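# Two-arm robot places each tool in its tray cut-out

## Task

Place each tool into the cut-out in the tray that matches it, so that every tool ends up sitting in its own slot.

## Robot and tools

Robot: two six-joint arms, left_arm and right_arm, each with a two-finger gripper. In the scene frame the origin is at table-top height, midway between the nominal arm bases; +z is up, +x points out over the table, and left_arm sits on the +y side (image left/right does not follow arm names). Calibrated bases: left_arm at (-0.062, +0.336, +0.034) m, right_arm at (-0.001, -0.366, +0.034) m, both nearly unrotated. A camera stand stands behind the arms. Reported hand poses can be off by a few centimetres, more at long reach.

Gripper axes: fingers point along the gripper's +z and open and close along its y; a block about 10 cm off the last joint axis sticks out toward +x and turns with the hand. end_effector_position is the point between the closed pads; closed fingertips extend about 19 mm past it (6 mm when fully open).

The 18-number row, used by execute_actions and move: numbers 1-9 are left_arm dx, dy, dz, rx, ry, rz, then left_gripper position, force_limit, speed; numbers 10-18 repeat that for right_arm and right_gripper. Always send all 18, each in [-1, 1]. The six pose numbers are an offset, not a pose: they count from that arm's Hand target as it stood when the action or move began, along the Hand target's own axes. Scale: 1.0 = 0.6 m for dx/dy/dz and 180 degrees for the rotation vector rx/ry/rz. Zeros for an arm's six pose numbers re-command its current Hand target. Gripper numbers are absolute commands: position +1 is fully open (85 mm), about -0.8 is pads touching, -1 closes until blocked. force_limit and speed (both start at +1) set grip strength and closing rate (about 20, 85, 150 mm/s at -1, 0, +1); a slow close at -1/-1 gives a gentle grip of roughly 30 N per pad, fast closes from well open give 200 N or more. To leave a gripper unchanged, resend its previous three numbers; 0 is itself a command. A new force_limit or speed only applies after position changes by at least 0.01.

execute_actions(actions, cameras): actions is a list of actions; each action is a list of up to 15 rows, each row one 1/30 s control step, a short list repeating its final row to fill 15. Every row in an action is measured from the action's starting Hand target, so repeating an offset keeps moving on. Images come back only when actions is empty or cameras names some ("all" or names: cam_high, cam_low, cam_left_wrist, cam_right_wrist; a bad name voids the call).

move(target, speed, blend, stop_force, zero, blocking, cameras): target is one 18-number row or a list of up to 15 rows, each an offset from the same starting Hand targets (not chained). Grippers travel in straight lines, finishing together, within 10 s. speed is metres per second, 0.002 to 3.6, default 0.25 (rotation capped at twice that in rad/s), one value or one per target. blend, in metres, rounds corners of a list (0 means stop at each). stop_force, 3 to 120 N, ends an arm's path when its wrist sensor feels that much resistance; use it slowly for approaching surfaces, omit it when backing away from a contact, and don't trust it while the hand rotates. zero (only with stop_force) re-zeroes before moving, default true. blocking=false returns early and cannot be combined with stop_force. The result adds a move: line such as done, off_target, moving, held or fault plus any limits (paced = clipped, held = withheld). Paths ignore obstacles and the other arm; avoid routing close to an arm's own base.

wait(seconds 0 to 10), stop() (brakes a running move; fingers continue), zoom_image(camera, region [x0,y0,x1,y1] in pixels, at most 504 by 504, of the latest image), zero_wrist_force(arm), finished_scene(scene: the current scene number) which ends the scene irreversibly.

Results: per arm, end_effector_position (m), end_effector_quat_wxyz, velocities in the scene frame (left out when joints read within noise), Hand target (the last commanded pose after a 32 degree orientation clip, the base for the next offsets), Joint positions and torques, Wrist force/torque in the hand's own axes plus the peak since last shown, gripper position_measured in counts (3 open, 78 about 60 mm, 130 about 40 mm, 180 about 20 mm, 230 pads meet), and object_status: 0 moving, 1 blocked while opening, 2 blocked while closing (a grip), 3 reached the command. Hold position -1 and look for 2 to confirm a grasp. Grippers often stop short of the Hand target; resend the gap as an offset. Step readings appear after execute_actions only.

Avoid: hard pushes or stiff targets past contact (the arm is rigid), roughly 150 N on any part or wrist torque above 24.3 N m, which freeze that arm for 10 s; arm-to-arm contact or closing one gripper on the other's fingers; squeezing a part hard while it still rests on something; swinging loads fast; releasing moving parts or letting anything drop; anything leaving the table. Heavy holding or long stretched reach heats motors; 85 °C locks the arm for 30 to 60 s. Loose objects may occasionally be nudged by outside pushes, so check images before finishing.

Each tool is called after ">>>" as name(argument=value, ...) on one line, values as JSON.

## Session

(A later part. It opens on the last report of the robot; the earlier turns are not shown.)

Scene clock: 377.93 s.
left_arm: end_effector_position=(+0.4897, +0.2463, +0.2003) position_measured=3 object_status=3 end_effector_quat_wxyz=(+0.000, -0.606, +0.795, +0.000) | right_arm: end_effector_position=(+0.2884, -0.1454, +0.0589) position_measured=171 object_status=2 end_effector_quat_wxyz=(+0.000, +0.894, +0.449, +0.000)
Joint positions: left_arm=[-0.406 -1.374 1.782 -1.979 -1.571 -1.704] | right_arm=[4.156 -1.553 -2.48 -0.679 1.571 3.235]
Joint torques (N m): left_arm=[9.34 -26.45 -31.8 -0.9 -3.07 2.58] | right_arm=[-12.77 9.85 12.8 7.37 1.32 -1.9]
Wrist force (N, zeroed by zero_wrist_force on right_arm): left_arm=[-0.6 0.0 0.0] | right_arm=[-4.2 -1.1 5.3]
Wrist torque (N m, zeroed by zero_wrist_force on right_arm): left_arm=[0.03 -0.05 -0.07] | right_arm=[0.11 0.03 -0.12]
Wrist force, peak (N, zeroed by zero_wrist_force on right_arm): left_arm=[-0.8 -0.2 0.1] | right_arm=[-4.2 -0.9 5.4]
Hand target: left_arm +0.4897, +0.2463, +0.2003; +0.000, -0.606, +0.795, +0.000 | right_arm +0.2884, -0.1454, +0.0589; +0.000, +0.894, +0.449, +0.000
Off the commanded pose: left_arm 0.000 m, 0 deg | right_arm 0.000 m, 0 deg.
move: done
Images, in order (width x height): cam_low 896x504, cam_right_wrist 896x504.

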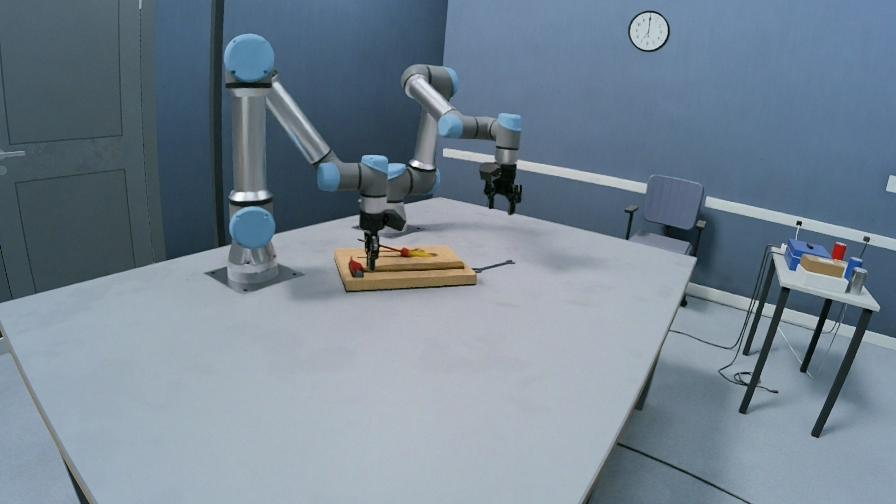

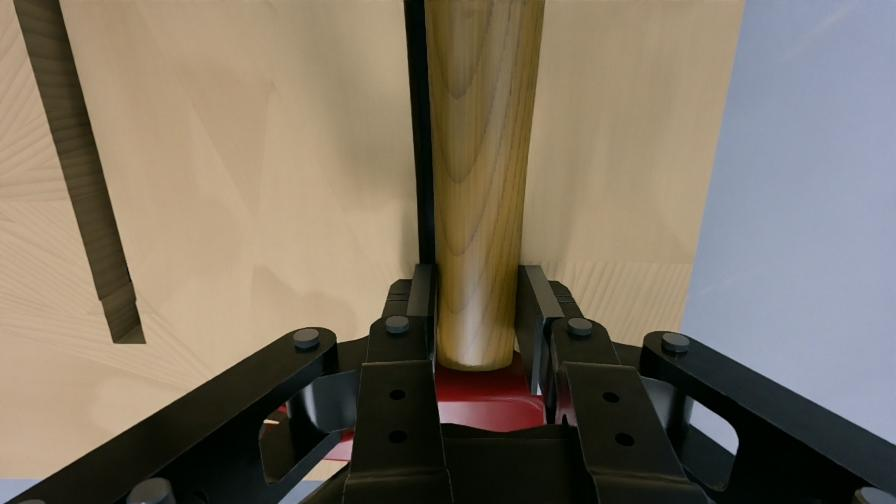

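>>> move(target=[[0,0,0,0,0,0,1,1,1,-0.002,0,0,0,0,0,-1,0,-0.7],[0,0,0,0,0,0,1,1,1,-0.002,0,0.0083,0,0,0,-1,0,-0.7]], speed=0.01, stop_force=5)

>>> move(target=[0,0,0,0,0,0,1,1,1,0,0,0,0,0,0,0.3,0,-1], cameras=["cam_right_wrist","cam_low"])

>>> zoom_image(camera="cam_low", region=[320, 220, 500, 310])

Scene clock: 387.97 s.
left_arm: end_effector_position=(+0.4897, +0.2463, +0.2003) position_measured=3 object_status=3 end_effector_quat_wxyz=(+0.000, -0.606, +0.795, +0.000) | right_arm: end_effector_position=(+0.2877, -0.1463, +0.0555) position_measured=171 object_status=2 end_effector_quat_wxyz=(+0.000, +0.894, +0.449, +0.000)
Joint positions: left_arm=[-0.406 -1.374 1.782 -1.979 -1.571 -1.704] | right_arm=[4.157 -1.56 -2.487 -0.665 1.571 3.236]
Joint torques (N m): left_arm=[10.33 -27.96 -30.95 -0.83 -2.94 2.49] | right_arm=[6.3 23.26 23.52 0.77 1.13 1.19]
Wrist force (N, zeroed by zero_wrist_force on right_arm): left_arm=[-0.4 0.0 -0.3] | right_arm=[2.8 -0.4 2.8]
Wrist torque (N m, zeroed by zero_wrist_force on right_arm): left_arm=[0.04 -0.07 -0.07] | right_arm=[-0.04 -0.03 -0.10]
Wrist force, peak (N, zeroed by zero_wrist_force on right_arm): left_arm=[-0.7 -0.4 -0.2] | right_arm=[-9.8 2.2 -38.1]
Hand target: left_arm +0.4897, +0.2463, +0.2003; +0.000, -0.606, +0.795, +0.000 | right_arm +0.2877, -0.1463, +0.0555; +0.000, +0.894, +0.449, +0.000 (not the last commanded pose)
Off the commanded pose: left_arm 0.000 m, 0 deg | right_arm 0.002 m, 0 deg.
move: contact (right_arm); path passed 1 of 2 targets

Scene clock: 389.77 s.
left_arm: end_effector_position=(+0.4897, +0.2463, +0.2003) position_measured=3 object_status=3 end_effector_quat_wxyz=(+0.000, -0.606, +0.795, +0.000) | right_arm: end_effector_position=(+0.2877, -0.1463, +0.0555) position_measured=91 object_status=0 end_effector_quat_wxyz=(+0.000, +0.894, +0.449, +0.000)
Joint positions: left_arm=[-0.406 -1.374 1.782 -1.979 -1.571 -1.704] | right_arm=[4.157 -1.56 -2.487 -0.665 1.571 3.236]
Joint torques (N m): left_arm=[10.85 -26.97 -30.79 -1.16 -2.96 2.73] | right_arm=[-5.83 22.2 23.88 5.76 1.14 -0.87]
Wrist force (N, zeroed by zero_wrist_force on right_arm): left_arm=[-0.4 -0.1 0.1] | right_arm=[1.1 0.4 1.7]
Wrist torque (N m, zeroed by zero_wrist_force on right_arm): left_arm=[0.02 -0.08 -0.07] | right_arm=[0.04 -0.16 0.03]
Wrist force, peak (N, zeroed by zero_wrist_force on right_arm): left_arm=[-0.7 -0.3 0.0] | right_arm=[0.9 0.0 7.5]
Hand target: left_arm +0.4897, +0.2463, +0.2003; +0.000, -0.606, +0.795, +0.000 | right_arm +0.2877, -0.1463, +0.0555; +0.000, +0.894, +0.449, +0.000
Off the commanded pose: left_arm 0.000 m, 0 deg | right_arm 0.000 m, 0 deg.
move: done
Images, in order (width x height): cam_low 896x504, cam_right_wrist 896x504.

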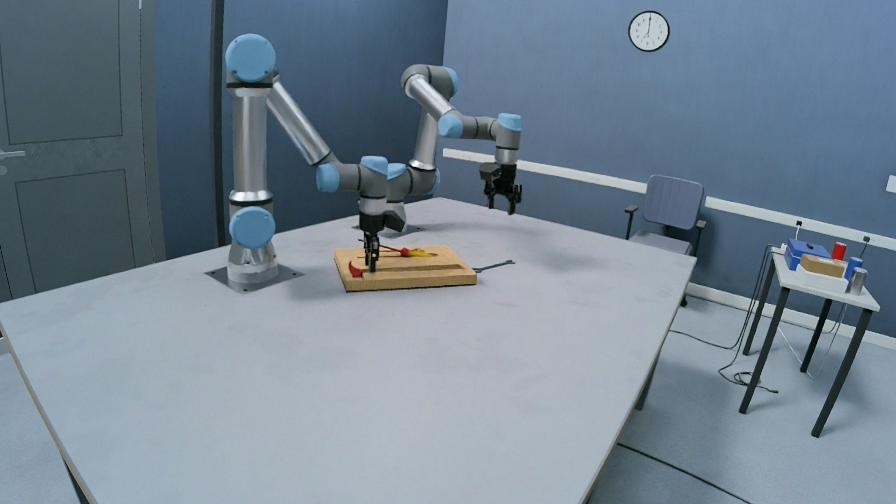

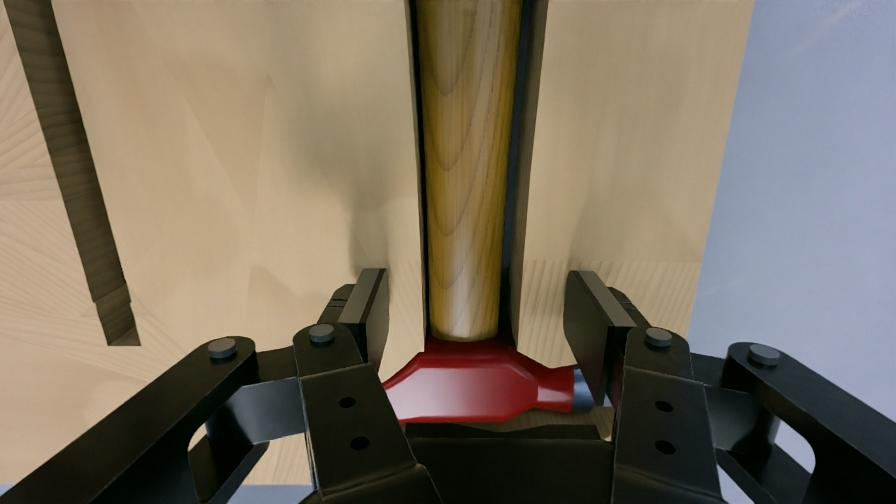

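Scaled by 2.800 from the camera's 896x504 image, which has a finer 1280x720 frame.

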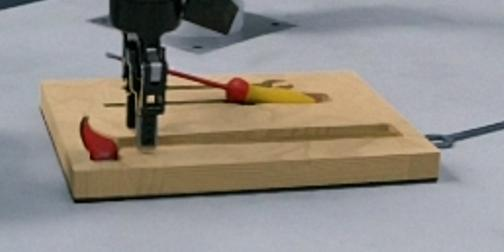

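>>> move(target=[[0,0,0,0,0,0,1,1,1,0,0,-0.1,0,0,0,0.4,0,-1],[0,0,0,0,0,0,1,1,1,0.3023,-0.189,-0.324,0,0,0,0.4,0,-1]], speed=[0.08,0.2], blend=0.02, cameras=["all"])

>>> zoom_image(camera="cam_right_wrist", region=[300, 50, 700, 400])

>>> zoom_image(camera="cam_low", region=[320, 220, 500, 310])

Scene clock: 428.07 s.
left_arm: end_effector_position=(+0.4897, +0.2463, +0.2003) position_measured=3 object_status=3 end_effector_quat_wxyz=(+0.000, -0.606, +0.795, +0.000) | right_arm: end_effector_position=(+0.3049, +0.0668, +0.2499) position_measured=78 object_status=3 end_effector_quat_wxyz=(+0.000, +0.894, +0.449, +0.000)
Joint positions: left_arm=[-0.406 -1.374 1.782 -1.979 -1.571 -1.704] | right_arm=[4.34 -1.659 -1.774 -1.28 1.57 3.419]
Joint torques (N m): left_arm=[11.01 -25.92 -30.98 -1.1 -3 2.35] | right_arm=[12.68 18.4 28.45 0.61 1.76 2.38]
Wrist force (N, zeroed by zero_wrist_force on right_arm): left_arm=[-0.5 -0.3 -0.1] | right_arm=[1.2 0.2 2.1]
Wrist torque (N m, zeroed by zero_wrist_force on right_arm): left_arm=[-0.01 -0.06 -0.07] | right_arm=[0.02 -0.18 -0.01]
Wrist force, peak (N, zeroed by zero_wrist_force on right_arm): left_arm=[-0.8 -0.3 -0.1] | right_arm=[1.3 0.2 2.2]
Hand target: left_arm +0.4897, +0.2463, +0.2003; +0.000, -0.606, +0.795, +0.000 | right_arm +0.3049, +0.0668, +0.2500; +0.000, +0.894, +0.449, +0.000
Off the commanded pose: left_arm 0.000 m, 0 deg | right_arm 0.000 m, 0 deg.
move: done

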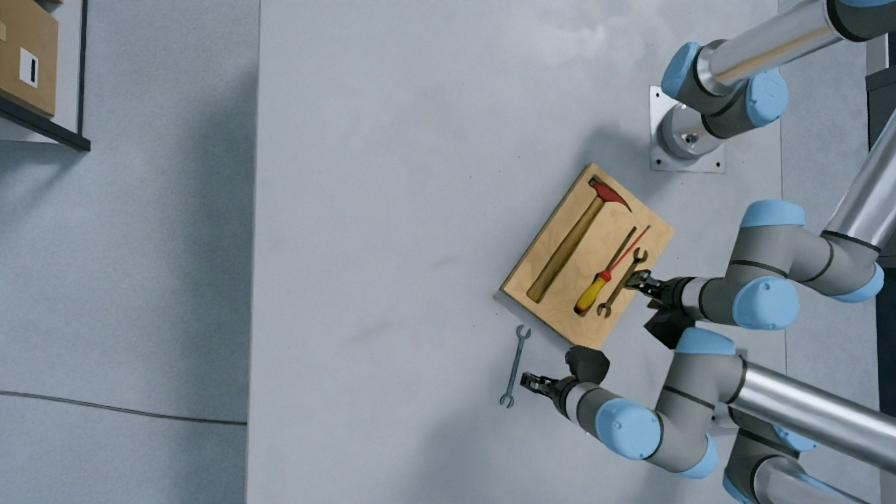

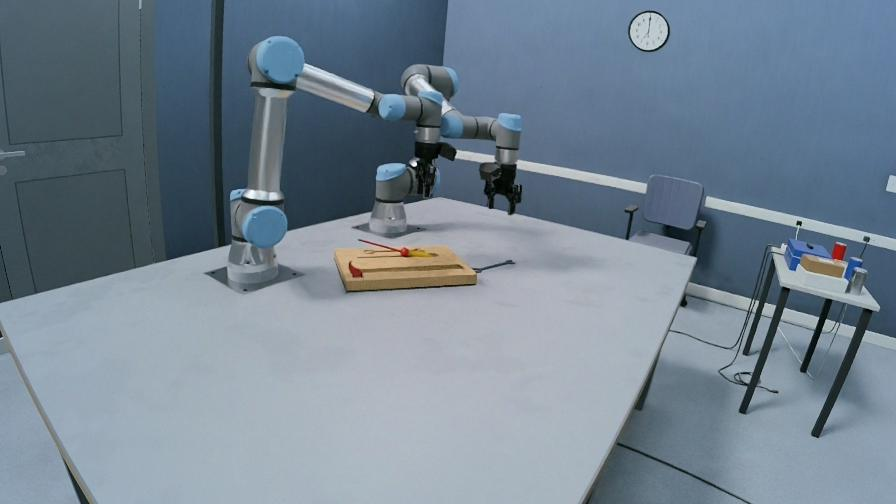

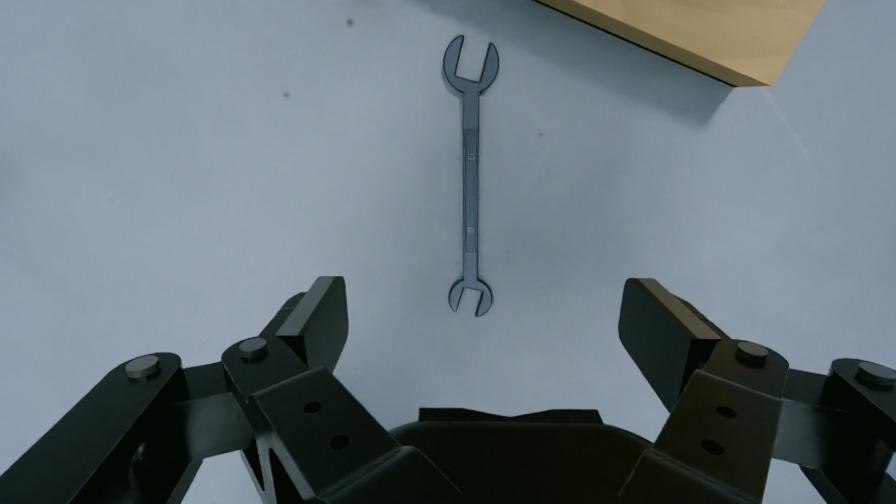

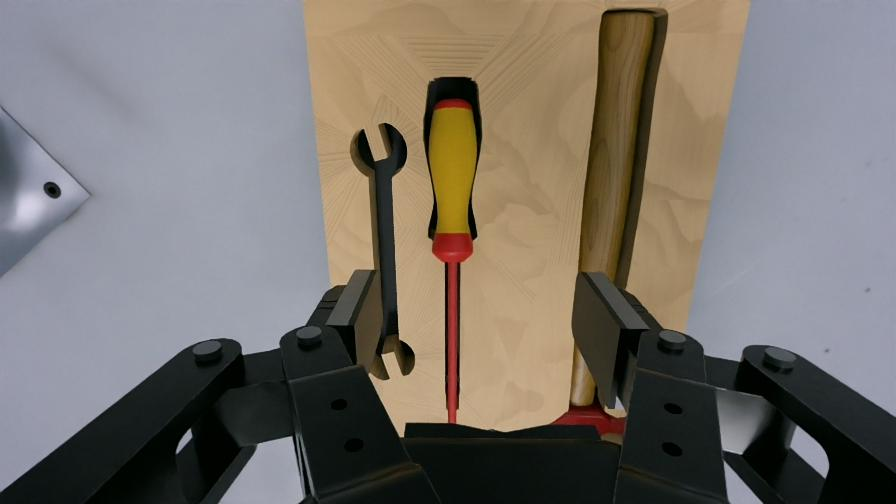

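Scaled by 1.260 from the camera's 896x504 image, which has a finer 1280x720 frame.

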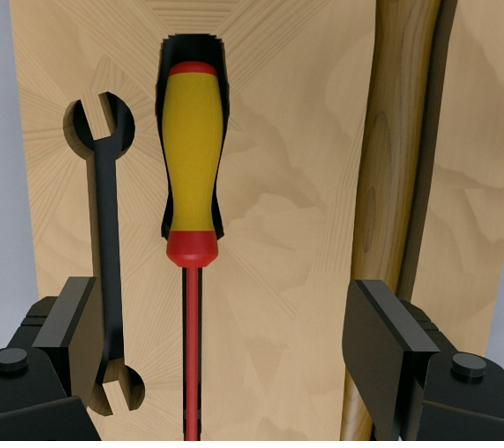

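Scaled by 2.800 from the camera's 896x504 image, which has a finer 1280x720 frame.

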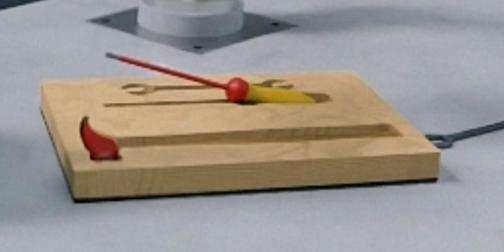

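>>> move(target=[0,0,0,0,0,0,1,1,1,-0.02,-0.009,0.2667,0,0,0,0.4,0,-1], speed=0.15, cameras=["cam_right_wrist"])

>>> move(target=[0,0,0,0,0,0,1,1,1,0,0,0.0467,0,0,0,0.4,0,-1], speed=0.03, stop_force=6, cameras=["cam_right_wrist","cam_low"])

>>> zoom_image(camera="cam_low", region=[320, 220, 500, 310])

Scene clock: 464.53 s.
left_arm: end_effector_position=(+0.4897, +0.2463, +0.2003) position_measured=3 object_status=3 end_effector_quat_wxyz=(+0.000, -0.606, +0.795, +0.000) | right_arm: end_effector_position=(+0.2934, +0.0604, +0.0900) position_measured=78 object_status=3 end_effector_quat_wxyz=(+0.000, +0.894, +0.449, +0.000)
Joint positions: left_arm=[-0.406 -1.374 1.782 -1.979 -1.571 -1.704] | right_arm=[4.357 -1.826 -2.041 -0.845 1.571 3.436]
Joint torques (N m): left_arm=[9.96 -26.35 -30.35 -0.94 -2.76 2.28] | right_arm=[12.36 23.44 12.96 5.79 -2.23 2.38]
Wrist force (N, zeroed by zero_wrist_force on right_arm): left_arm=[-0.4 -0.2 -0.3] | right_arm=[0.8 0.6 1.9]
Wrist torque (N m, zeroed by zero_wrist_force on right_arm): left_arm=[0.00 -0.07 -0.07] | right_arm=[0.09 -0.10 0.01]
Wrist force, peak (N, zeroed by zero_wrist_force on right_arm): left_arm=[-0.8 -0.2 0.1] | right_arm=[0.6 0.5 2.9]
Hand target: left_arm +0.4897, +0.2463, +0.2003; +0.000, -0.606, +0.795, +0.000 | right_arm +0.2934, +0.0605, +0.0900; +0.000, +0.894, +0.449, +0.000
Off the commanded pose: left_arm 0.000 m, 0 deg | right_arm 0.000 m, 0 deg.
move: done
Images, in order (width x height): cam_right_wrist 896x504.

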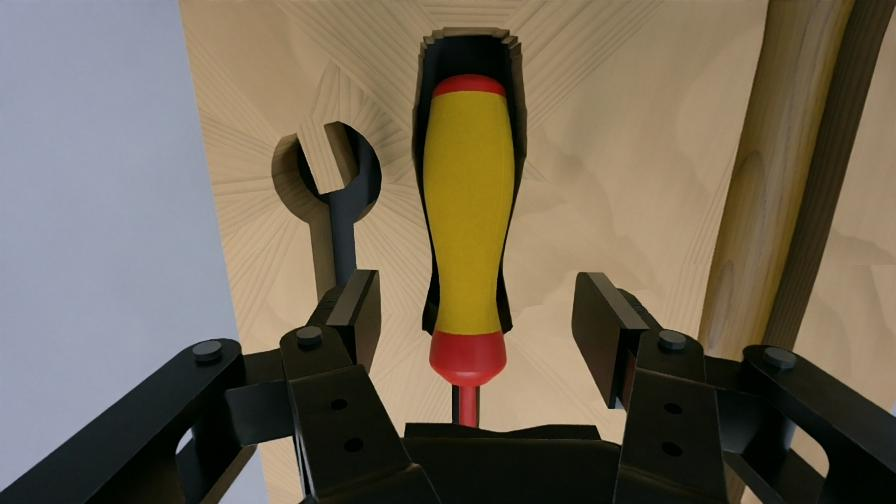

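Scene clock: 466.53 s.
left_arm: end_effector_position=(+0.4897, +0.2463, +0.2003) position_measured=3 object_status=3 end_effector_quat_wxyz=(+0.000, -0.606, +0.795, +0.000) | right_arm: end_effector_position=(+0.2934, +0.0605, +0.0619) position_measured=78 object_status=3 end_effector_quat_wxyz=(+0.000, +0.894, +0.449, +0.000)
Joint positions: left_arm=[-0.406 -1.374 1.782 -1.979 -1.571 -1.704] | right_arm=[4.357 -1.878 -2.067 -0.767 1.571 3.436]
Joint torques (N m): left_arm=[10.43 -26.53 -30.8 -1.08 -2.9 2.16] | right_arm=[5.37 24.14 10.69 5.72 -2.09 0.55]
Wrist force (N, zeroed by zero_wrist_force on right_arm): left_arm=[-0.6 -0.3 0.0] | right_arm=[0.9 0.3 1.7]
Wrist torque (N m, zeroed by zero_wrist_force on right_arm): left_arm=[-0.01 -0.04 -0.07] | right_arm=[0.04 -0.15 0.00]
Wrist force, peak (N, zeroed by zero_wrist_force on right_arm): left_arm=[-0.8 -0.2 -0.1] | right_arm=[0.9 0.5 2.2]
Hand target: left_arm +0.4897, +0.2463, +0.2003; +0.000, -0.606, +0.795, +0.000 | right_arm +0.2934, +0.0605, +0.0619; +0.000, +0.894, +0.449, +0.000
Off the commanded pose: left_arm 0.000 m, 0 deg | right_arm 0.000 m, 0 deg.
move: done
Images, in order (width x height): cam_low 896x504, cam_right_wrist 896x504.

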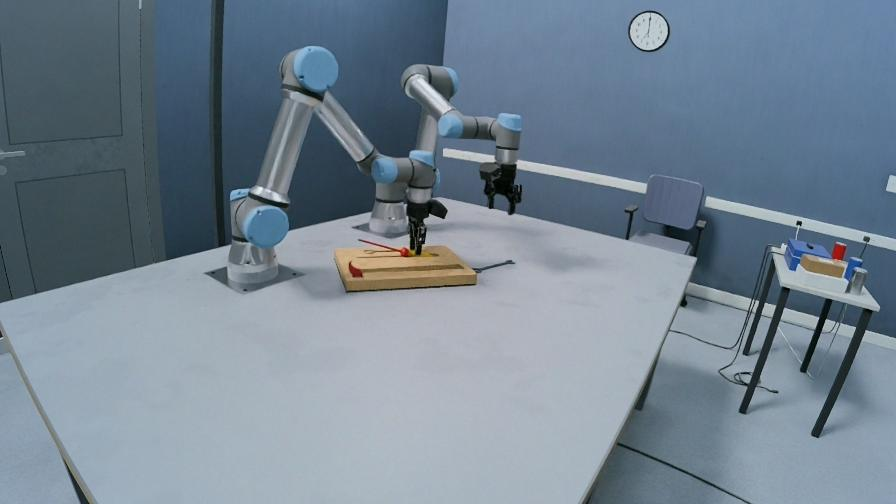

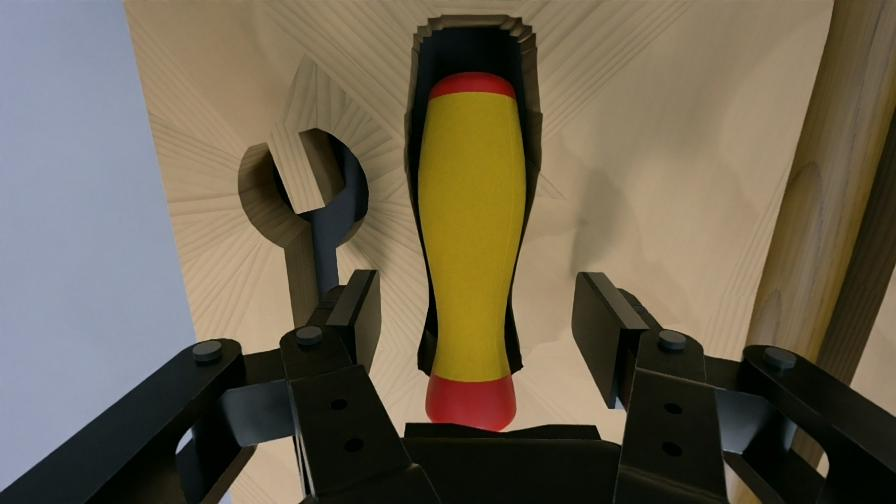

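Scaled by 2.800 from the camera's 896x504 image, which has a finer 1280x720 frame.

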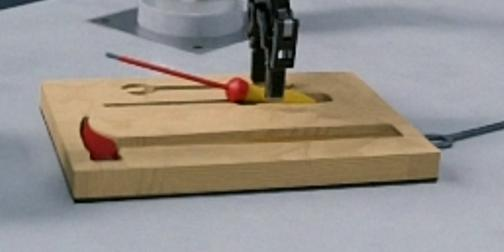

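>>> move(target=[0,0,0,0,0,0,1,1,1,0,0,0,0,0,0,-1,-0.7,-1], cameras=["cam_right_wrist"])

>>> move(target=[0,0,0,0,0,0,1,1,1,0,0,-0.008,0,0,0,-1,-0.7,-1], speed=0.02, cameras=["cam_right_wrist","cam_low"])

>>> zoom_image(camera="cam_low", region=[320, 220, 500, 310])

Scene clock: 474.00 s.
left_arm: end_effector_position=(+0.4897, +0.2463, +0.2003) position_measured=3 object_status=3 end_effector_quat_wxyz=(+0.000, -0.606, +0.795, +0.000) | right_arm: end_effector_position=(+0.2935, +0.0605, +0.0619) position_measured=177 object_status=0 end_effector_quat_wxyz=(+0.000, +0.894, +0.449, +0.000)
Joint positions: left_arm=[-0.406 -1.374 1.782 -1.979 -1.571 -1.704] | right_arm=[4.357 -1.878 -2.067 -0.767 1.571 3.436]
Joint torques (N m): left_arm=[8.52 -27.75 -31.3 -0.91 -2.87 2.34] | right_arm=[-6.75 23.39 10.53 3.53 -2.12 -1.79]
Wrist force (N, zeroed by zero_wrist_force on right_arm): left_arm=[-0.5 -0.2 0.1] | right_arm=[1.1 -4.7 -0.8]
Wrist torque (N m, zeroed by zero_wrist_force on right_arm): left_arm=[0.00 -0.06 -0.07] | right_arm=[0.15 -0.12 -0.01]
Wrist force, peak (N, zeroed by zero_wrist_force on right_arm): left_arm=[-0.7 -0.1 -0.4] | right_arm=[0.2 -5.7 -0.5]
Hand target: left_arm +0.4897, +0.2463, +0.2003; +0.000, -0.606, +0.795, +0.000 | right_arm +0.2934, +0.0605, +0.0619; +0.000, +0.894, +0.449, +0.000
Off the commanded pose: left_arm 0.000 m, 0 deg | right_arm 0.000 m, 0 deg.
move: done
Images, in order (width x height): cam_right_wrist 896x504.

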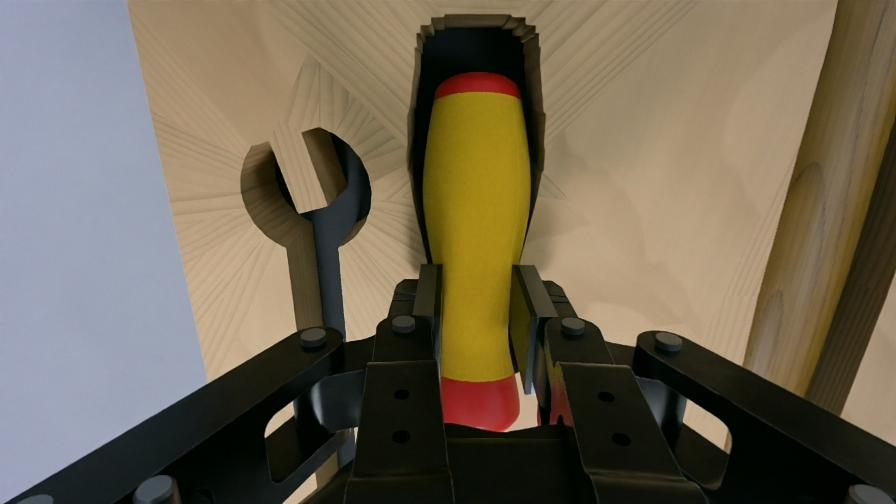

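Scene clock: 475.17 s.
left_arm: end_effector_position=(+0.4897, +0.2463, +0.2003) position_measured=3 object_status=3 end_effector_quat_wxyz=(+0.000, -0.606, +0.795, +0.000) | right_arm: end_effector_position=(+0.2935, +0.0605, +0.0668) position_measured=194 object_status=0 end_effector_quat_wxyz=(+0.000, +0.894, +0.449, +0.000)
Joint positions: left_arm=[-0.406 -1.374 1.782 -1.979 -1.571 -1.704] | right_arm=[4.357 -1.869 -2.063 -0.781 1.571 3.436]
Joint torques (N m): left_arm=[9.86 -26.97 -31.08 -1.06 -2.88 2.4] | right_arm=[-6.32 34.06 21.12 -0.95 -2.12 -1.57]
Wrist force (N, zeroed by zero_wrist_force on right_arm): left_arm=[-0.5 0.0 0.1] | right_arm=[1.4 -2.4 -5.1]
Wrist torque (N m, zeroed by zero_wrist_force on right_arm): left_arm=[0.03 -0.06 -0.07] | right_arm=[0.11 -0.14 0.01]
Wrist force, peak (N, zeroed by zero_wrist_force on right_arm): left_arm=[-0.7 -0.3 0.0] | right_arm=[1.6 -2.5 -5.1]
Hand target: left_arm +0.4897, +0.2463, +0.2003; +0.000, -0.606, +0.795, +0.000 | right_arm +0.2934, +0.0605, +0.0667; +0.000, +0.894, +0.449, +0.000
Off the commanded pose: left_arm 0.000 m, 0 deg | right_arm 0.000 m, 0 deg.
move: done
Images, in order (width x height): cam_low 896x504, cam_right_wrist 896x504.

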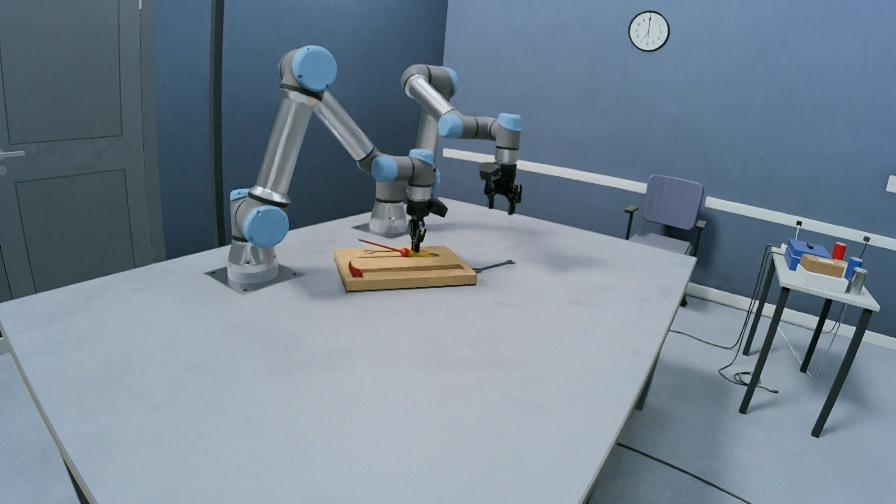

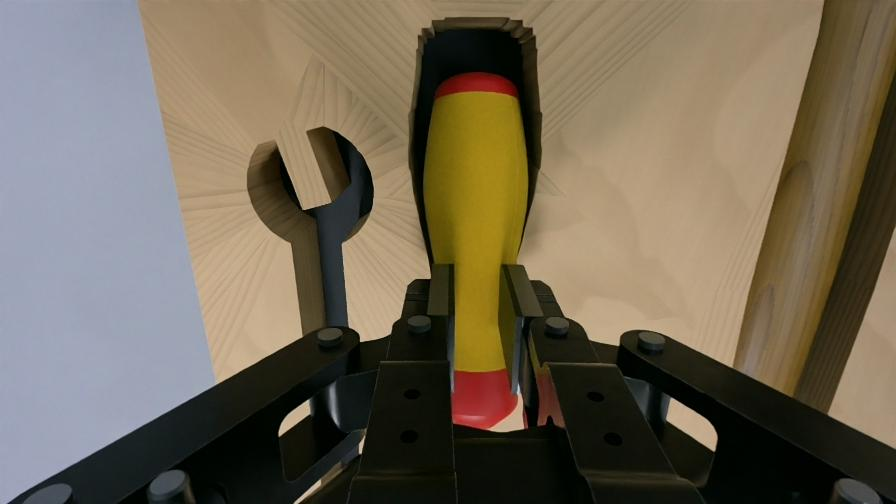

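Scaled by 2.800 from the camera's 896x504 image, which has a finer 1280x720 frame.

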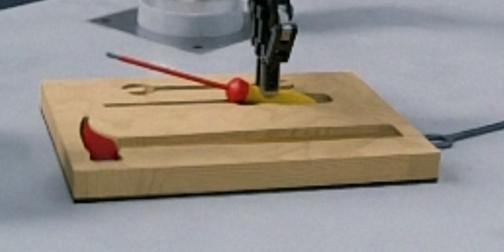

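>>> wait(seconds=1, cameras=["cam_right_wrist"])

Scene clock: 479.77 s.
left_arm: end_effector_position=(+0.4897, +0.2463, +0.2003) position_measured=3 object_status=3 end_effector_quat_wxyz=(+0.000, -0.606, +0.795, +0.000) | right_arm: end_effector_position=(+0.2934, +0.0605, +0.0667) position_measured=194 object_status=2 end_effector_quat_wxyz=(+0.000, +0.894, +0.449, +0.000)
Joint positions: left_arm=[-0.406 -1.374 1.782 -1.979 -1.571 -1.704] | right_arm=[4.357 -1.869 -2.063 -0.781 1.571 3.436]
Joint torques (N m): left_arm=[10.22 -26.73 -30.38 -0.97 -2.94 2.07] | right_arm=[-3.04 24.16 8.45 -0.93 -2.09 -0.68]
Wrist force (N, zeroed by zero_wrist_force on right_arm): left_arm=[-0.5 -0.1 0.0] | right_arm=[1.6 -2.6 -4.9]
Wrist torque (N m, zeroed by zero_wrist_force on right_arm): left_arm=[0.02 -0.06 -0.06] | right_arm=[0.10 -0.14 0.01]
Wrist force, peak (N, zeroed by zero_wrist_force on right_arm): left_arm=[-0.8 -0.4 0.2] | right_arm=[1.8 -2.7 -5.4]
Hand target: left_arm +0.4897, +0.2463, +0.2003; +0.000, -0.606, +0.795, +0.000 | right_arm +0.2934, +0.0605, +0.0667; +0.000, +0.894, +0.449, +0.000
Tool commands: left_gripper/position=+1.0 left_gripper/force_limit=+1.0 left_gripper/speed=+1.0 right_gripper/position=-1.0 right_gripper/force_limit=-0.7 right_gripper/speed=-1.0
Off the commanded pose: left_arm 0.000 m, 0 deg | right_arm 0.000 m, 0 deg.
wait: 1.00 s; at rest from the start
Images, in order (width x height): cam_right_wrist 896x504.

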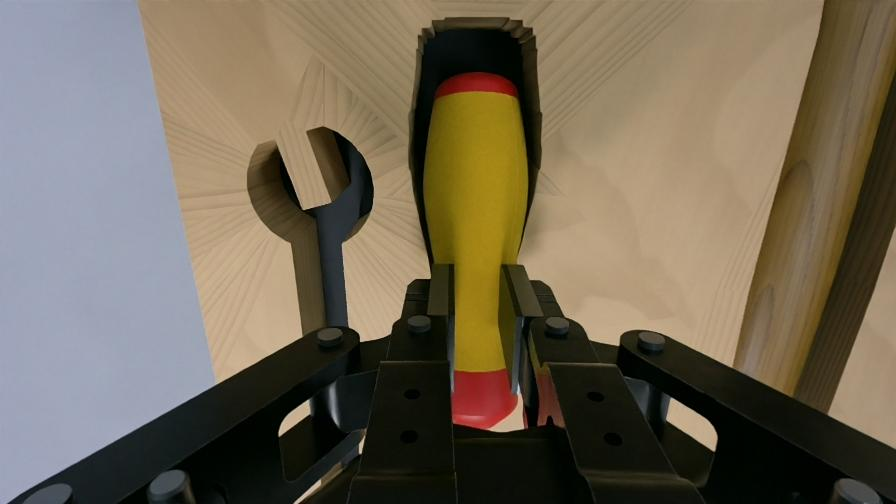

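>>> move(target=[[0,0,0,0,0,0,1,1,1,0,0,0,0,0,0,0,-0.7,-1],[0,0,0,0,0,0,1,1,1,0,0,0.0108,0,0,0,0,-0.7,-1]], speed=0.03)

>>> move(target=[0,0,0,0,0,0,1,1,1,0,0,0,0,0,0,-1,-0.7,-1])

>>> wait(seconds=1, cameras=["cam_right_wrist"])

Scene clock: 488.70 s.
left_arm: end_effector_position=(+0.4897, +0.2463, +0.2003) position_measured=3 object_status=3 end_effector_quat_wxyz=(+0.000, -0.606, +0.795, +0.000) | right_arm: end_effector_position=(+0.2934, +0.0605, +0.0604) position_measured=128 object_status=3 end_effector_quat_wxyz=(+0.000, +0.894, +0.449, +0.000)
Joint positions: left_arm=[-0.406 -1.374 1.782 -1.979 -1.571 -1.704] | right_arm=[4.357 -1.881 -2.068 -0.763 1.571 3.436]
Joint torques (N m): left_arm=[9.99 -26.89 -30.29 -0.82 -2.82 2.3] | right_arm=[0.7 24.18 10.46 5.89 -1.92 0.51]
Wrist force (N, zeroed by zero_wrist_force on right_arm): left_arm=[-0.5 -0.1 -0.1] | right_arm=[0.8 0.5 1.8]
Wrist torque (N m, zeroed by zero_wrist_force on right_arm): left_arm=[0.01 -0.07 -0.07] | right_arm=[0.08 -0.13 0.00]
Wrist force, peak (N, zeroed by zero_wrist_force on right_arm): left_arm=[-0.9 -0.2 -0.1] | right_arm=[1.9 -2.6 -5.4]
Hand target: left_arm +0.4897, +0.2463, +0.2003; +0.000, -0.606, +0.795, +0.000 | right_arm +0.2934, +0.0605, +0.0603; +0.000, +0.894, +0.449, +0.000
Off the commanded pose: left_arm 0.000 m, 0 deg | right_arm 0.000 m, 0 deg.
move: done

Scene clock: 489.90 s.
left_arm: end_effector_position=(+0.4897, +0.2463, +0.2003) position_measured=3 object_status=3 end_effector_quat_wxyz=(+0.000, -0.606, +0.795, +0.000) | right_arm: end_effector_position=(+0.2935, +0.0605, +0.0603) position_measured=174 object_status=0 end_effector_quat_wxyz=(+0.000, +0.894, +0.449, +0.000)
Joint positions: left_arm=[-0.406 -1.374 1.782 -1.979 -1.571 -1.704] | right_arm=[4.357 -1.881 -2.068 -0.763 1.571 3.436]
Joint torques (N m): left_arm=[11.17 -26.89 -30.17 -0.98 -2.73 2.34] | right_arm=[0.65 23.23 10.52 4.49 -1.91 0.37]
Wrist force (N, zeroed by zero_wrist_force on right_arm): left_arm=[-0.6 -0.1 -0.1] | right_arm=[1.1 -5.4 0.4]
Wrist torque (N m, zeroed by zero_wrist_force on right_arm): left_arm=[0.01 -0.04 -0.07] | right_arm=[0.14 -0.15 -0.04]
Wrist force, peak (N, zeroed by zero_wrist_force on right_arm): left_arm=[-0.8 -0.3 0.0] | right_arm=[1.0 -5.5 0.6]
Hand target: left_arm +0.4897, +0.2463, +0.2003; +0.000, -0.606, +0.795, +0.000 | right_arm +0.2934, +0.0605, +0.0603; +0.000, +0.894, +0.449, +0.000
Off the commanded pose: left_arm 0.000 m, 0 deg | right_arm 0.000 m, 0 deg.
move: done

Scene clock: 490.90 s.
left_arm: end_effector_position=(+0.4897, +0.2463, +0.2003) position_measured=3 object_status=3 end_effector_quat_wxyz=(+0.000, -0.606, +0.795, +0.000) | right_arm: end_effector_position=(+0.2935, +0.0605, +0.0603) position_measured=174 object_status=2 end_effector_quat_wxyz=(+0.000, +0.894, +0.449, +0.000)
Joint positions: left_arm=[-0.406 -1.374 1.782 -1.979 -1.571 -1.704] | right_arm=[4.357 -1.881 -2.068 -0.763 1.571 3.436]
Joint torques (N m): left_arm=[10.53 -26.15 -31.81 -0.99 -2.77 2.21] | right_arm=[0.33 23.31 10.35 1.65 -1.82 0.33]
Wrist force (N, zeroed by zero_wrist_force on right_arm): left_arm=[-0.7 -0.2 -0.1] | right_arm=[1.0 -5.4 0.3]
Wrist torque (N m, zeroed by zero_wrist_force on right_arm): left_arm=[0.01 -0.04 -0.07] | right_arm=[0.15 -0.13 -0.04]
Wrist force, peak (N, zeroed by zero_wrist_force on right_arm): left_arm=[-0.8 -0.2 -0.1] | right_arm=[1.1 -5.5 0.2]
Hand target: left_arm +0.4897, +0.2463, +0.2003; +0.000, -0.606, +0.795, +0.000 | right_arm +0.2934, +0.0605, +0.0603; +0.000, +0.894, +0.449, +0.000
Tool commands: left_gripper/position=+1.0 left_gripper/force_limit=+1.0 left_gripper/speed=+1.0 right_gripper/position=-1.0 right_gripper/force_limit=-0.7 right_gripper/speed=-1.0
Off the commanded pose: left_arm 0.000 m, 0 deg | right_arm 0.000 m, 0 deg.
wait: 1.00 s; at rest by 0.17 s
Images, in order (width x height): cam_right_wrist 896x504.

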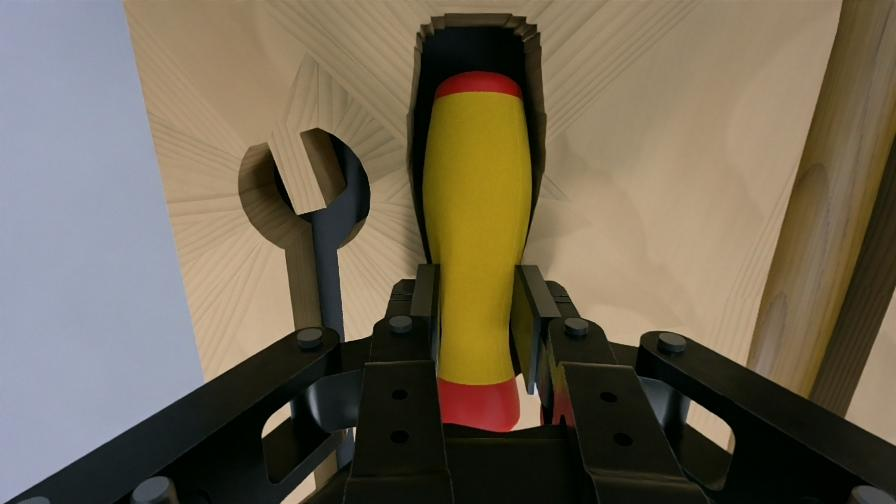

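>>> move(target=[[0,0,0,0,0,0,1,1,1,0,-0.0025,-0.005,0,0,0,-1,-0.7,-1],[0,0,0,0,0,0,1,1,1,0.02,-0.0025,-0.005,0,0,0,-1,-0.7,-1]], speed=0.015, stop_force=12, cameras=["cam_right_wrist","cam_low"])

>>> zoom_image(camera="cam_low", region=[320, 220, 500, 310])

Scene clock: 497.90 s.
left_arm: end_effector_position=(+0.4897, +0.2463, +0.2003) position_measured=3 object_status=3 end_effector_quat_wxyz=(+0.000, -0.606, +0.795, +0.000) | right_arm: end_effector_position=(+0.2994, +0.0710, +0.0633) position_measured=174 object_status=2 end_effector_quat_wxyz=(+0.000, +0.894, +0.449, +0.000)
Joint positions: left_arm=[-0.406 -1.374 1.782 -1.979 -1.571 -1.704] | right_arm=[4.353 -1.899 -2.031 -0.782 1.57 3.432]
Joint torques (N m): left_arm=[9.69 -26.78 -31.12 -1.04 -2.89 2.06] | right_arm=[-12.69 25 26.31 0.33 -1.12 -2.11]
Wrist force (N, zeroed by zero_wrist_force on right_arm): left_arm=[-0.5 -0.2 0.1] | right_arm=[0.9 0.6 2.9]
Wrist torque (N m, zeroed by zero_wrist_force on right_arm): left_arm=[0.01 -0.06 -0.07] | right_arm=[0.09 -0.11 0.16]
Wrist force, peak (N, zeroed by zero_wrist_force on right_arm): left_arm=[-0.6 -0.5 -0.1] | right_arm=[1.8 -5.9 0.1]
Hand target: left_arm +0.4897, +0.2463, +0.2003; +0.000, -0.606, +0.795, +0.000 | right_arm +0.2994, +0.0710, +0.0633; +0.000, +0.894, +0.449, +0.000
Off the commanded pose: left_arm 0.000 m, 0 deg | right_arm 0.000 m, 0 deg.
move: done
Images, in order (width x height): cam_low 896x504, cam_right_wrist 896x504.

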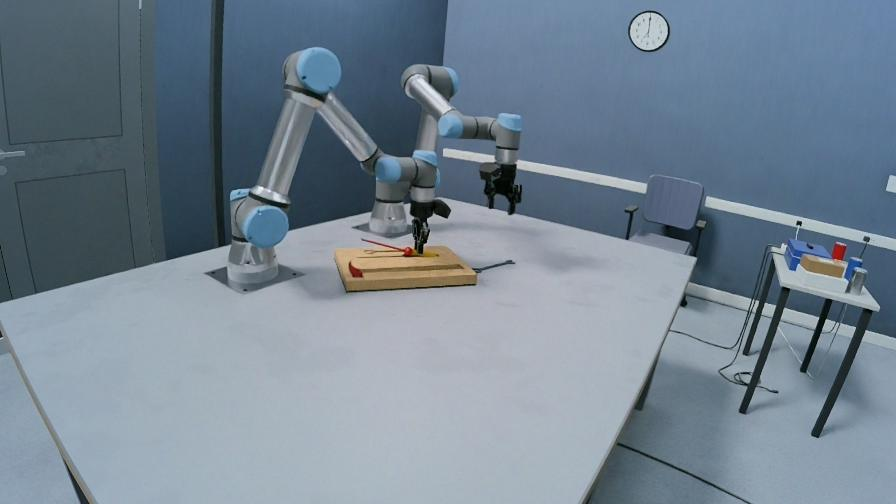

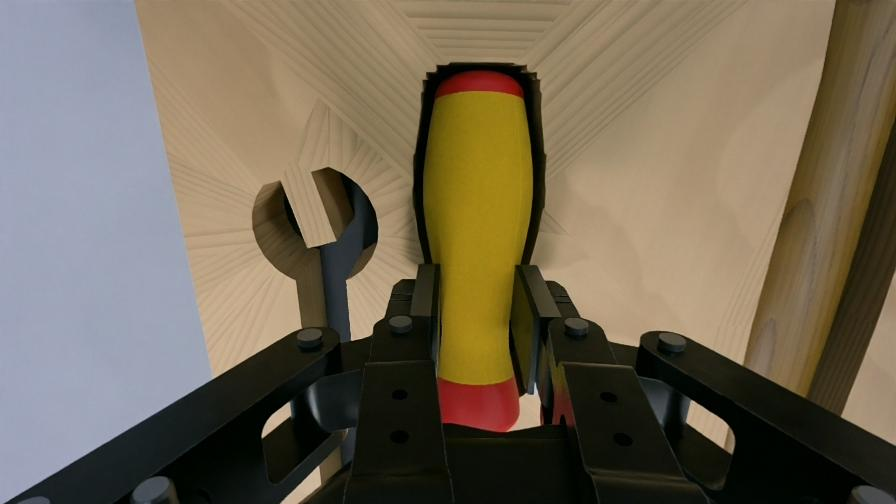

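Scaled by 2.800 from the camera's 896x504 image, which has a finer 1280x720 frame.

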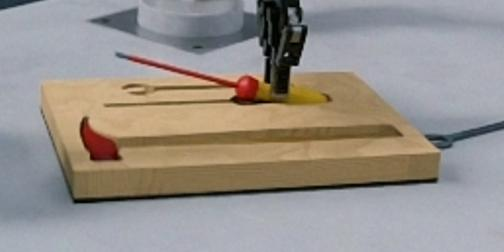

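>>> move(target=[0,0,0,0,0,0,1,1,1,0,0,-0.002,0,0.045,0,-1,-0.7,-1], speed=0.05, cameras=["cam_right_wrist"])

>>> zoom_image(camera="cam_right_wrist", region=[300, 0, 650, 450])

>>> move(target=[0,0,0,0,0,0,1,1,1,0,0,0,0,0,0,0.0,-0.7,-1], cameras=["cam_right_wrist","cam_low"])

>>> zoom_image(camera="cam_low", region=[320, 220, 500, 310])

Scene clock: 511.00 s.
left_arm: end_effector_position=(+0.4897, +0.2463, +0.2003) position_measured=3 object_status=3 end_effector_quat_wxyz=(+0.000, -0.606, +0.795, +0.000) | right_arm: end_effector_position=(+0.2994, +0.0710, +0.0645) position_measured=174 object_status=2 end_effector_quat_wxyz=(-0.032, +0.891, +0.448, +0.063)
Joint positions: left_arm=[-0.406 -1.374 1.782 -1.979 -1.571 -1.704] | right_arm=[4.375 -1.861 -2.143 -0.574 1.527 3.451]
Joint torques (N m): left_arm=[10.73 -26.65 -30.43 -1.1 -3.01 2.21] | right_arm=[12.26 38.3 14.41 7.94 -2.65 2.38]
Wrist force (N, zeroed by zero_wrist_force on right_arm): left_arm=[-0.6 -0.2 0.0] | right_arm=[-5.9 0.4 2.0]
Wrist torque (N m, zeroed by zero_wrist_force on right_arm): left_arm=[0.01 -0.04 -0.06] | right_arm=[-0.02 -0.09 -0.04]
Wrist force, peak (N, zeroed by zero_wrist_force on right_arm): left_arm=[-0.9 -0.1 0.0] | right_arm=[-5.9 0.7 2.2]
Hand target: left_arm +0.4897, +0.2463, +0.2003; +0.000, -0.606, +0.795, +0.000 | right_arm +0.2994, +0.0710, +0.0645; -0.032, +0.891, +0.448, +0.063
Off the commanded pose: left_arm 0.000 m, 0 deg | right_arm 0.000 m, 0 deg.
move: done
Images, in order (width x height): cam_right_wrist 896x504.

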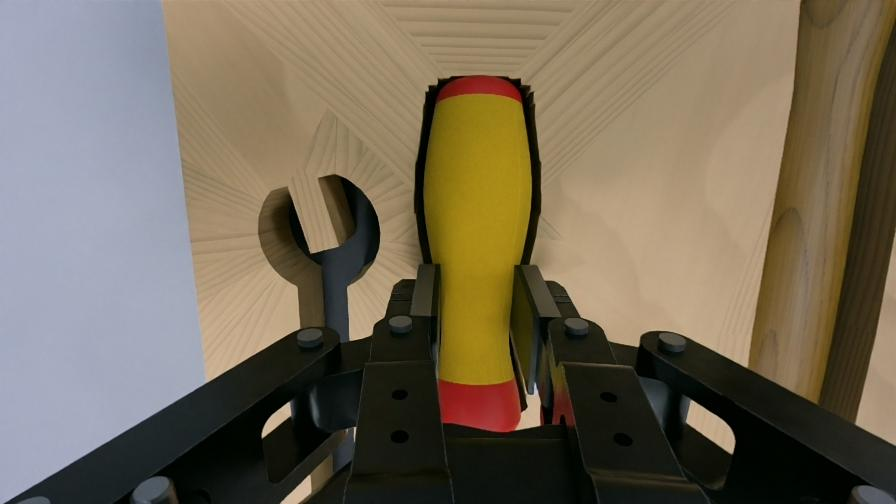

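Scaled by 1.120 from the camera's 896x504 image, which has a finer 1280x720 frame.

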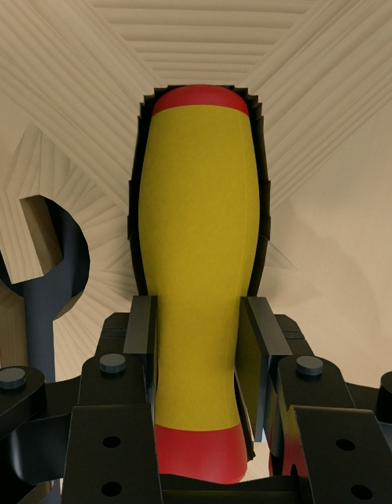

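Scene clock: 512.17 s.
left_arm: end_effector_position=(+0.4897, +0.2463, +0.2003) position_measured=3 object_status=3 end_effector_quat_wxyz=(+0.000, -0.606, +0.795, +0.000) | right_arm: end_effector_position=(+0.2994, +0.0710, +0.0645) position_measured=128 object_status=0 end_effector_quat_wxyz=(-0.032, +0.891, +0.448, +0.063)
Joint positions: left_arm=[-0.406 -1.374 1.782 -1.979 -1.571 -1.704] | right_arm=[4.375 -1.861 -2.143 -0.574 1.527 3.451]
Joint torques (N m): left_arm=[10.66 -27.31 -30.64 -1.22 -2.69 1.99] | right_arm=[12.47 32.7 10.1 0.59 -0.59 2.38]
Wrist force (N, zeroed by zero_wrist_force on right_arm): left_arm=[-0.6 -0.1 0.1] | right_arm=[0.8 0.2 1.8]
Wrist torque (N m, zeroed by zero_wrist_force on right_arm): left_arm=[0.01 -0.05 -0.07] | right_arm=[0.04 -0.09 -0.08]
Wrist force, peak (N, zeroed by zero_wrist_force on right_arm): left_arm=[-0.8 -0.3 0.0] | right_arm=[-6.3 0.6 2.2]
Hand target: left_arm +0.4897, +0.2463, +0.2003; +0.000, -0.606, +0.795, +0.000 | right_arm +0.2994, +0.0710, +0.0645; -0.032, +0.891, +0.448, +0.063
Off the commanded pose: left_arm 0.000 m, 0 deg | right_arm 0.000 m, 0 deg.
move: done
Images, in order (width x height): cam_low 896x504, cam_right_wrist 896x504.

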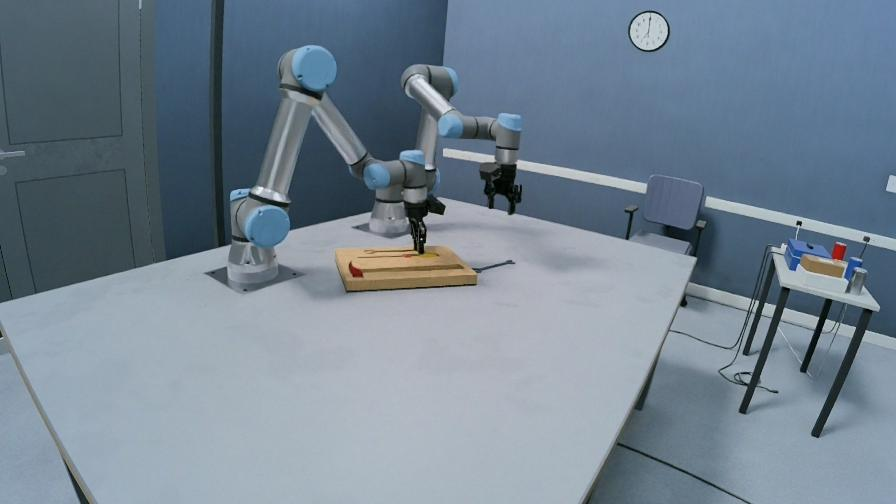

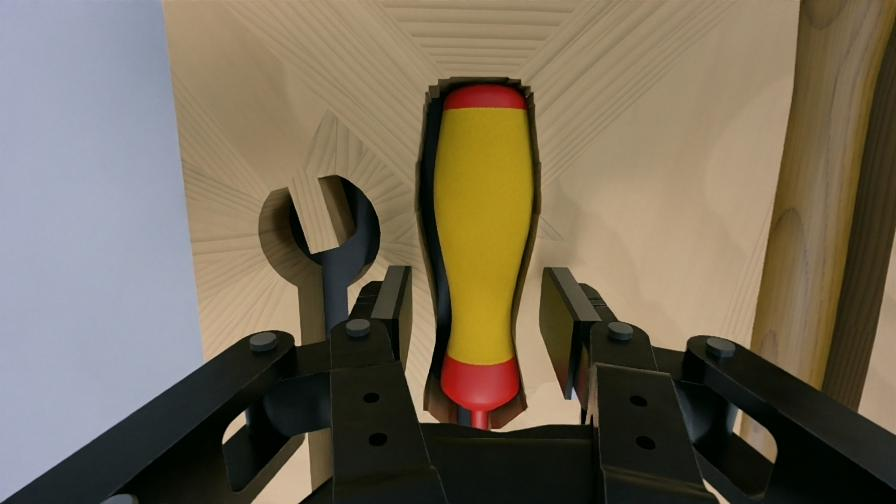

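Scaled by 2.800 from the camera's 896x504 image, which has a finer 1280x720 frame.

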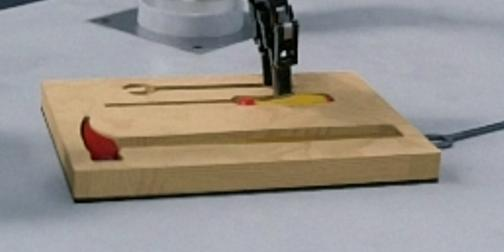

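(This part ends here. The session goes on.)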